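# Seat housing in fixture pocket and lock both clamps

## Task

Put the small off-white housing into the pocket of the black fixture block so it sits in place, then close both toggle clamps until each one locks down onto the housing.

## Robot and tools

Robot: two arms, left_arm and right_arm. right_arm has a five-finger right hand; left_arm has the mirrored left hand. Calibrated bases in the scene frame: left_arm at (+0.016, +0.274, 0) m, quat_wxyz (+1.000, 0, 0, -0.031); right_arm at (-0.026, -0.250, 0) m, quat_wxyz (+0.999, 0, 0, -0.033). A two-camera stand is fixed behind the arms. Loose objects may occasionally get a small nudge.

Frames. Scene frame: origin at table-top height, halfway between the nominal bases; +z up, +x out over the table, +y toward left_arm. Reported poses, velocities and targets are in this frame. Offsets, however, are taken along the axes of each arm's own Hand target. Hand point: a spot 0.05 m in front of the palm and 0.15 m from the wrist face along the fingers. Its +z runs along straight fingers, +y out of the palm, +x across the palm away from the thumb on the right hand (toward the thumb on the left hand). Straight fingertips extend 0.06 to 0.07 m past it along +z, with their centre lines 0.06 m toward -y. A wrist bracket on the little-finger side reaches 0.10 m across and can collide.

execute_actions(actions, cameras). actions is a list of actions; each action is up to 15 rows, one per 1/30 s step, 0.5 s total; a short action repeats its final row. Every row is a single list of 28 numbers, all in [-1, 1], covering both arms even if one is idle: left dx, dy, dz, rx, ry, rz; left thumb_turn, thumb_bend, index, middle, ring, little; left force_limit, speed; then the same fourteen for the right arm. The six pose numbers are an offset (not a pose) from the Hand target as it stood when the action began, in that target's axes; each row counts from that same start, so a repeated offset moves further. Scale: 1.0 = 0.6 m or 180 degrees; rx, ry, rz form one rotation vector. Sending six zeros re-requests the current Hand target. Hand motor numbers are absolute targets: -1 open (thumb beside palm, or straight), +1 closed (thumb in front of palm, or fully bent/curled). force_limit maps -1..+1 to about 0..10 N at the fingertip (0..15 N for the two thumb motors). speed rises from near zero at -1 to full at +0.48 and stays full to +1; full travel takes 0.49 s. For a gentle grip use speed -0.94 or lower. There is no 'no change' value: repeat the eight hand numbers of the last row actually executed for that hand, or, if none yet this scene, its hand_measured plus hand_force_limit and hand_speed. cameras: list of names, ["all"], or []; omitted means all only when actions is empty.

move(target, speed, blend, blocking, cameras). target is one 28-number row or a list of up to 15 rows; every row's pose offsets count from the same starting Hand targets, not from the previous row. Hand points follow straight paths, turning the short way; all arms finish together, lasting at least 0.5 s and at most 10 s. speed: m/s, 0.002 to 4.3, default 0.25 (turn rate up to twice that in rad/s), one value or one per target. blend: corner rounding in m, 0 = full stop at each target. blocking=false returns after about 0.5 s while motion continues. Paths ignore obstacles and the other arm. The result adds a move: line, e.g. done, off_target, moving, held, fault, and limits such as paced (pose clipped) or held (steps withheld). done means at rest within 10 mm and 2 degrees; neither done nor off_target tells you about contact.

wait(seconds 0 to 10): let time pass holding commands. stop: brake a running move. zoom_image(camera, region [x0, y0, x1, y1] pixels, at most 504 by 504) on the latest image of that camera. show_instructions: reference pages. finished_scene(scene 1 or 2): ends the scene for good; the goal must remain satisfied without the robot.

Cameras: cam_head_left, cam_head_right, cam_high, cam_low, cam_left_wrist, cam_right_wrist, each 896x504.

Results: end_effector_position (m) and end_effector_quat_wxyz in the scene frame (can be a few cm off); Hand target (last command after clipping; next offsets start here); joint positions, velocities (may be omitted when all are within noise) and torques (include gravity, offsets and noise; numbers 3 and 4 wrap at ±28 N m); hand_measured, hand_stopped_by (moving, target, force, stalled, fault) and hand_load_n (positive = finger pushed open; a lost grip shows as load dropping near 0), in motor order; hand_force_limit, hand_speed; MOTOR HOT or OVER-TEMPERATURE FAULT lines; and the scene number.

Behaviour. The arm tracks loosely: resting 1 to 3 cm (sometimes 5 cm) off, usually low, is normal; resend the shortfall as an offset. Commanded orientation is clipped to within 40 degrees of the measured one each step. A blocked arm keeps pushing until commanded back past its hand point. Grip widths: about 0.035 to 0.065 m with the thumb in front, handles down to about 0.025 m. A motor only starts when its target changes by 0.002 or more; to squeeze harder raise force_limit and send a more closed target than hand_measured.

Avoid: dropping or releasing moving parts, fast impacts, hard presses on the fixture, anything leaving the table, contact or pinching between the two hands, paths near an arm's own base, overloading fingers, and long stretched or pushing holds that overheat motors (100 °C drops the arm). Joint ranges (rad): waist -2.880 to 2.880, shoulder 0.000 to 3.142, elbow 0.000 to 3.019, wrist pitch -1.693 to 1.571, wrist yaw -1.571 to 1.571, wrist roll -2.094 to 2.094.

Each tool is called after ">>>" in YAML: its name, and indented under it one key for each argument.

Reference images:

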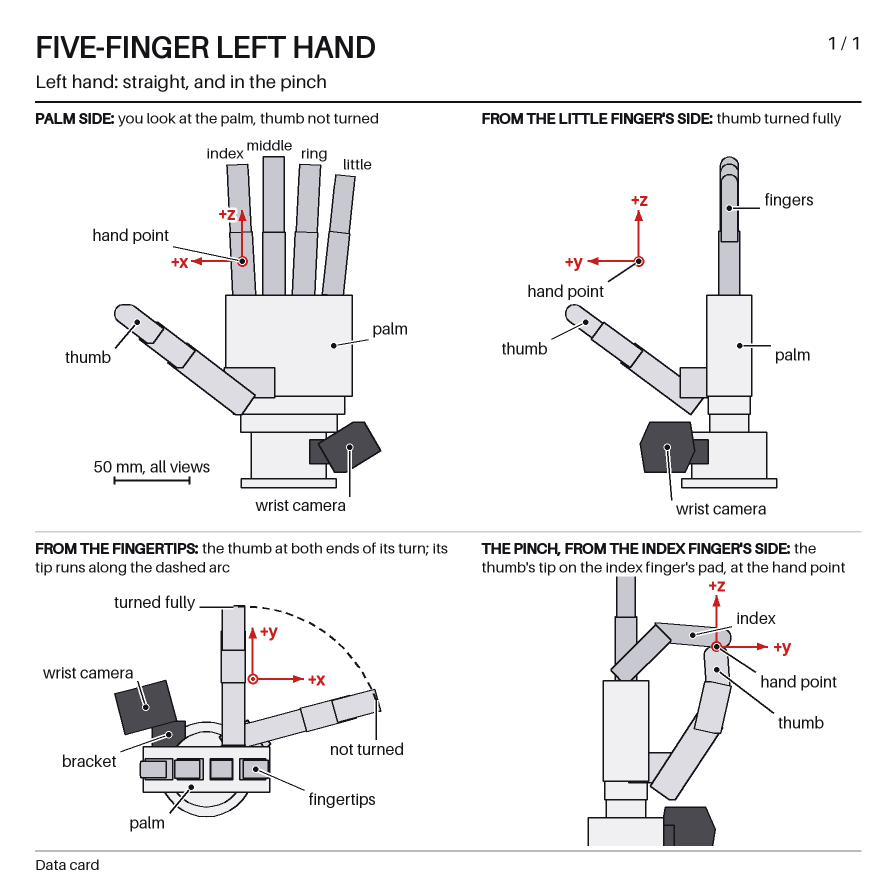

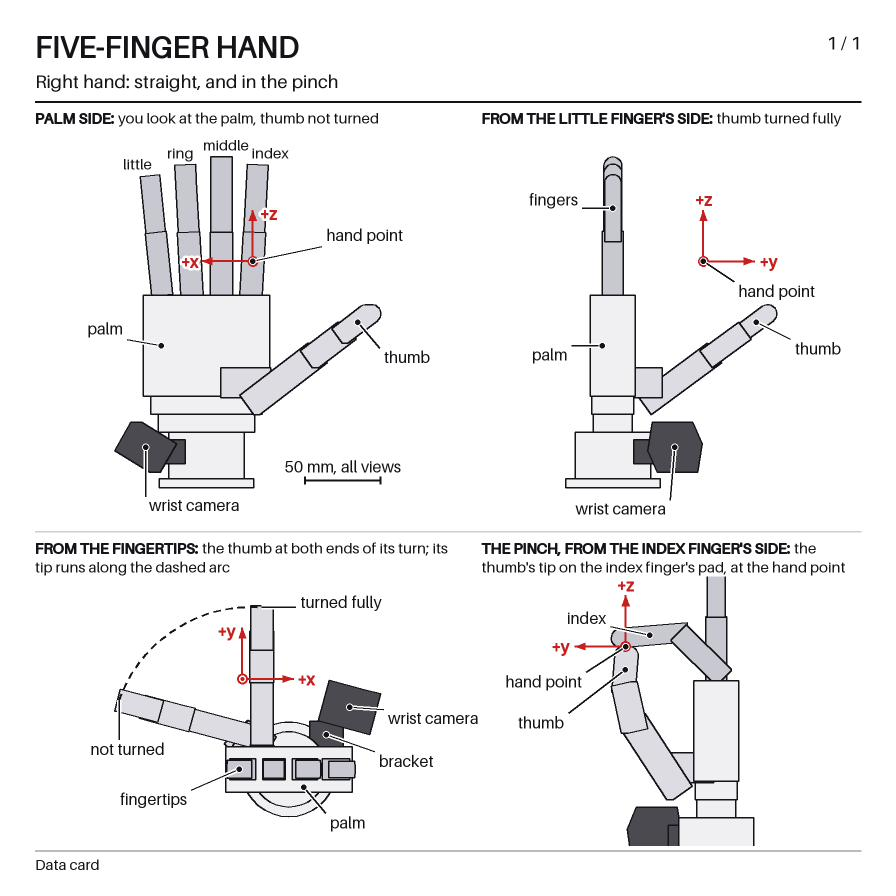

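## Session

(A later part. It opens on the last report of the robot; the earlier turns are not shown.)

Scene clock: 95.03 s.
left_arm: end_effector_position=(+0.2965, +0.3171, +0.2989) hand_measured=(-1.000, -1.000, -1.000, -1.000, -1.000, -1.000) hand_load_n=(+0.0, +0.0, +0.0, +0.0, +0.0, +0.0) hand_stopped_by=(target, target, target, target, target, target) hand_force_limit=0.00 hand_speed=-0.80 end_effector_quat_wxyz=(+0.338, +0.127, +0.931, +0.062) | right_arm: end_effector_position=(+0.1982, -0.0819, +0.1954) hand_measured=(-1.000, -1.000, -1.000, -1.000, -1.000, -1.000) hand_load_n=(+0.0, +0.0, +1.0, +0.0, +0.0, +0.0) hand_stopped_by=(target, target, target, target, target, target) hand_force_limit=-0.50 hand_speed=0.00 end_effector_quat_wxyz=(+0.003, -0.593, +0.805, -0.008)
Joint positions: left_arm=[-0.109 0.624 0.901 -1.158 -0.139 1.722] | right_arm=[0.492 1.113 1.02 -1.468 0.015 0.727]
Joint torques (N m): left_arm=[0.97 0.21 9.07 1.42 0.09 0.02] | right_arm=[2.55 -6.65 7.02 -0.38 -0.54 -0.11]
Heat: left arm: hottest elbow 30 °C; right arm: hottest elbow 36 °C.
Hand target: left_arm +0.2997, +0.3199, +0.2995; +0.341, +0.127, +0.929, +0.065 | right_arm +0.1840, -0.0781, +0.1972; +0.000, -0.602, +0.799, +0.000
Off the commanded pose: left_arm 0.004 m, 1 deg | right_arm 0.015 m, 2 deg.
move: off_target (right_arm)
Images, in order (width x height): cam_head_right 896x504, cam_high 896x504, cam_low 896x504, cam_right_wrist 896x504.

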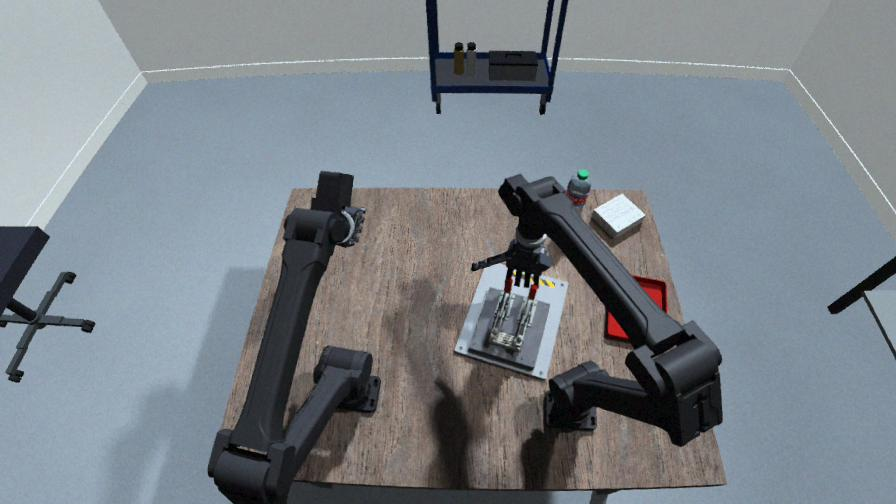

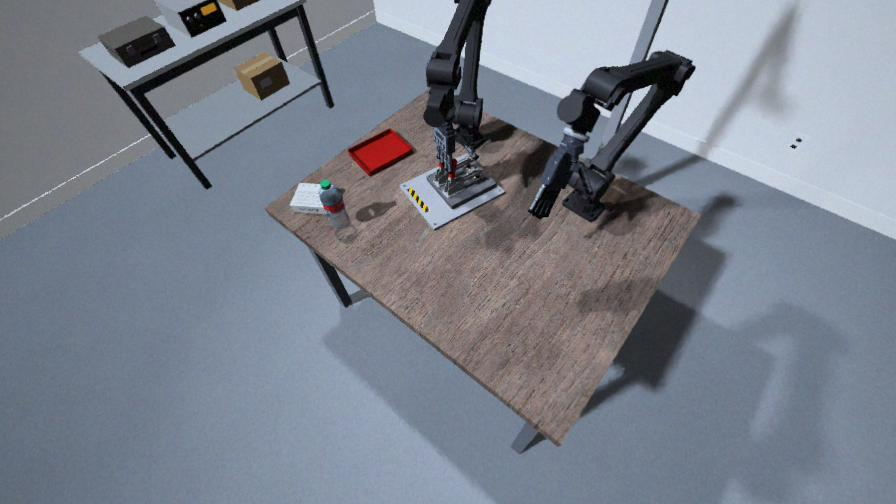

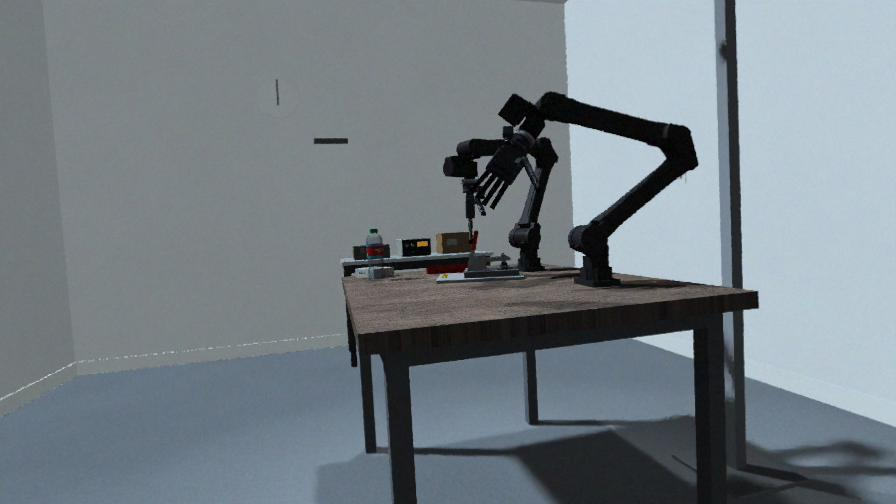

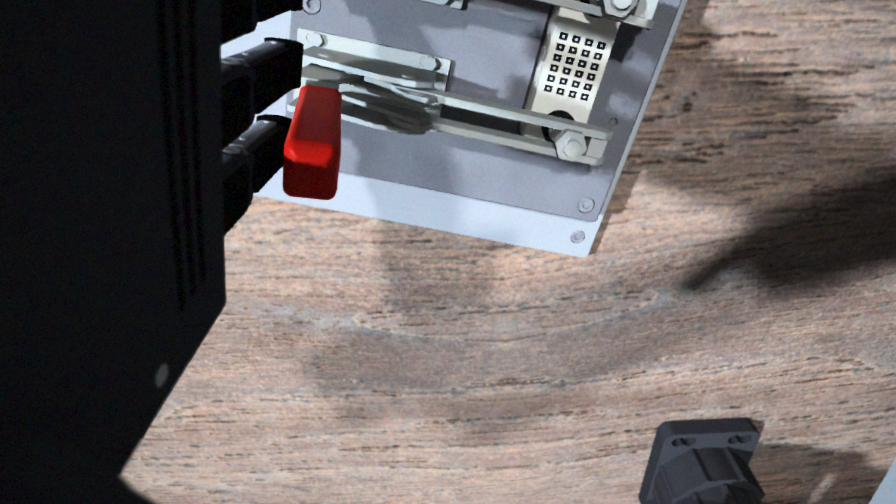

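>>> move:
  target:
    - [0,0,0,0,0,0,-1,-1,-1,-1,-1,-1,0,-0.8,0,-0.1,0,0,0,0,-1,-1,-1,-1,-1,-1,-0.5,0]
    - [0,0,0,0,0,0,-1,-1,-1,-1,-1,-1,0,-0.8,0,-0.12,-0.15,0,0,0,-1,-1,-1,-1,-1,-1,-0.5,0]
  speed: 0.15
  blend: [0.01, 0]
  cameras: ["cam_right_wrist", "cam_high", "cam_low", "cam_head_right"]

>>> zoom_image:
  camera: "cam_high"
  region: [420, 110, 520, 210]

>>> zoom_image:
  camera: "cam_low"
  region: [445, 210, 525, 290]

>>> zoom_image:
  camera: "cam_head_right"
  region: [470, 270, 560, 380]

>>> zoom_image:
  camera: "cam_right_wrist"
  region: [440, 0, 800, 260]

Scene clock: 97.03 s.
left_arm: end_effector_position=(+0.2965, +0.3171, +0.2989) hand_measured=(-1.000, -1.000, -1.000, -1.000, -1.000, -1.000) hand_load_n=(+0.0, +0.0, +0.0, +0.0, +0.0, +0.0) hand_stopped_by=(target, target, target, target, target, target) hand_force_limit=0.00 hand_speed=-0.80 end_effector_quat_wxyz=(+0.338, +0.127, +0.931, +0.062) | right_arm: end_effector_position=(+0.2395, -0.0998, +0.2654) hand_measured=(-1.000, -1.000, -1.000, -1.000, -1.000, -1.000) hand_load_n=(+0.0, +0.0, +0.0, -0.5, +0.0, +0.0) hand_stopped_by=(target, target, target, target, target, target) hand_force_limit=-0.50 hand_speed=0.00 end_effector_quat_wxyz=(-0.025, -0.599, +0.800, +0.007)
Joint positions: left_arm=[-0.109 0.624 0.901 -1.158 -0.139 1.722] | right_arm=[0.386 1.242 1.297 -1.677 0.003 0.606]
Joint torques (N m): left_arm=[0.97 -0.03 9.09 1.43 0.1 0.03] | right_arm=[0.15 -6.77 12.48 -0.12 -0.06 -0.3]
Heat: left arm: hottest elbow 30 °C; right arm: hottest elbow 36 °C.
Hand target: left_arm +0.2997, +0.3199, +0.2995; +0.341, +0.127, +0.929, +0.065 | right_arm +0.2533, -0.0980, +0.2873; +0.000, -0.602, +0.799, +0.000
Off the commanded pose: left_arm 0.004 m, 1 deg | right_arm 0.026 m, 3 deg.
move: off_target (right_arm)
Images, in order (width x height): cam_head_right 896x504, cam_high 896x504, cam_low 896x504, cam_right_wrist 896x504.

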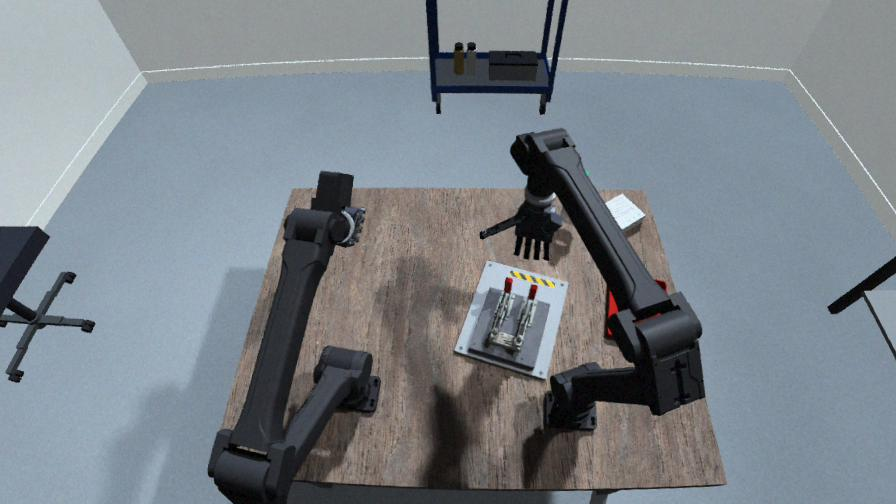

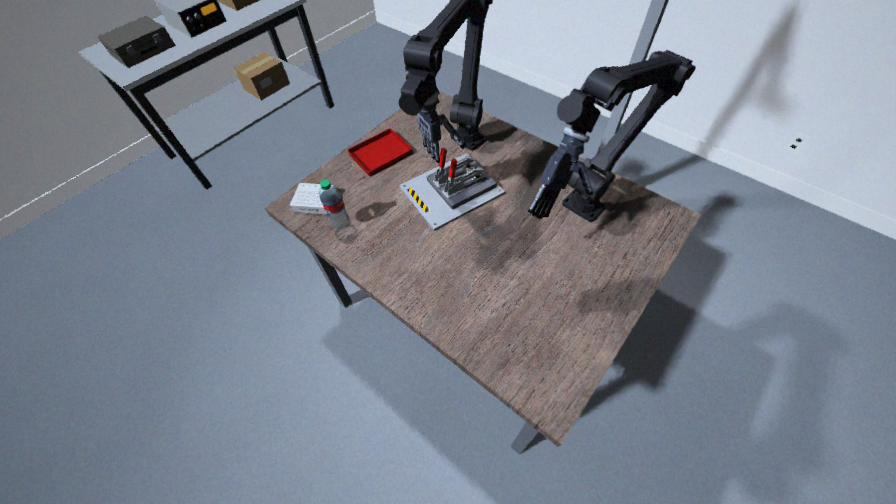

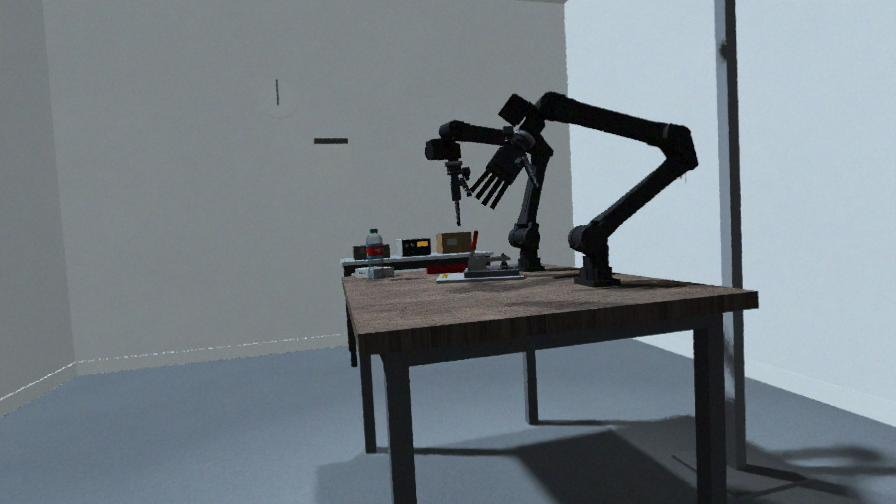

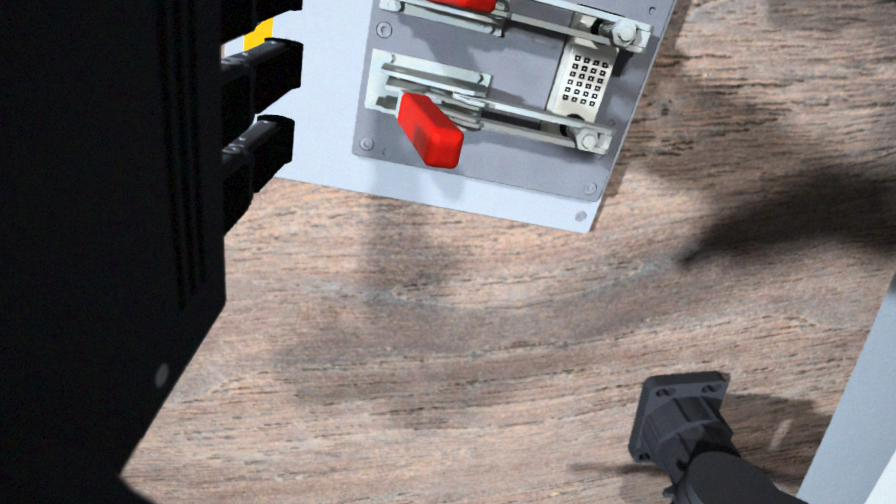

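Scaled by 5.040 from the camera's 896x504 image, which has a finer 1280x720 frame.

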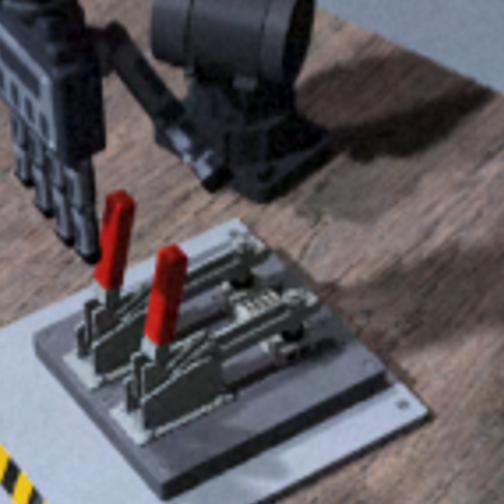

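Scaled by 6.300 from the camera's 896x504 image, which has a finer 1280x720 frame.

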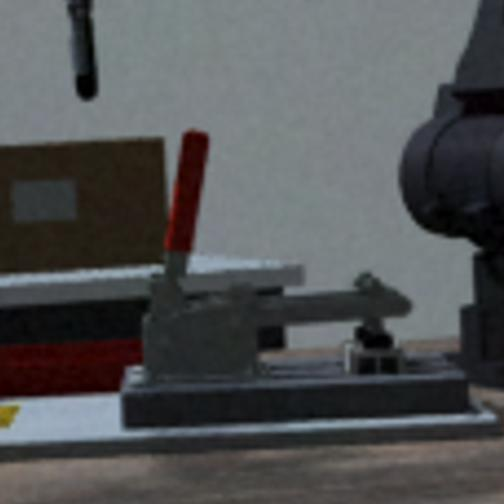

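Scaled by 4.582 from the camera's 896x504 image, which has a finer 1280x720 frame.

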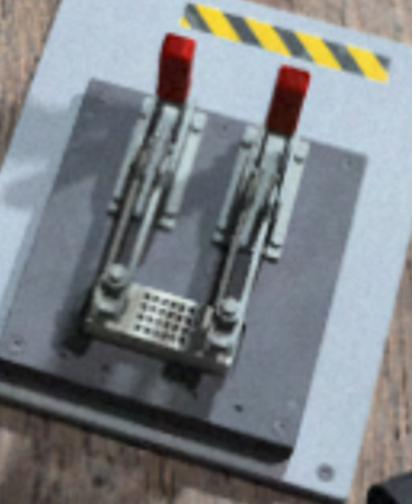

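Scaled by 1.400 from the camera's 896x504 image, which has a finer 1280x720 frame.

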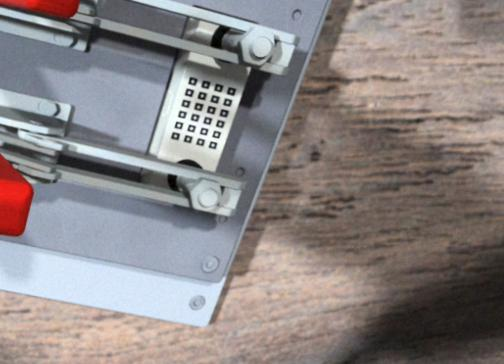

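>>> finished_scene:
  scene: 2

The scene is finished: the task was done.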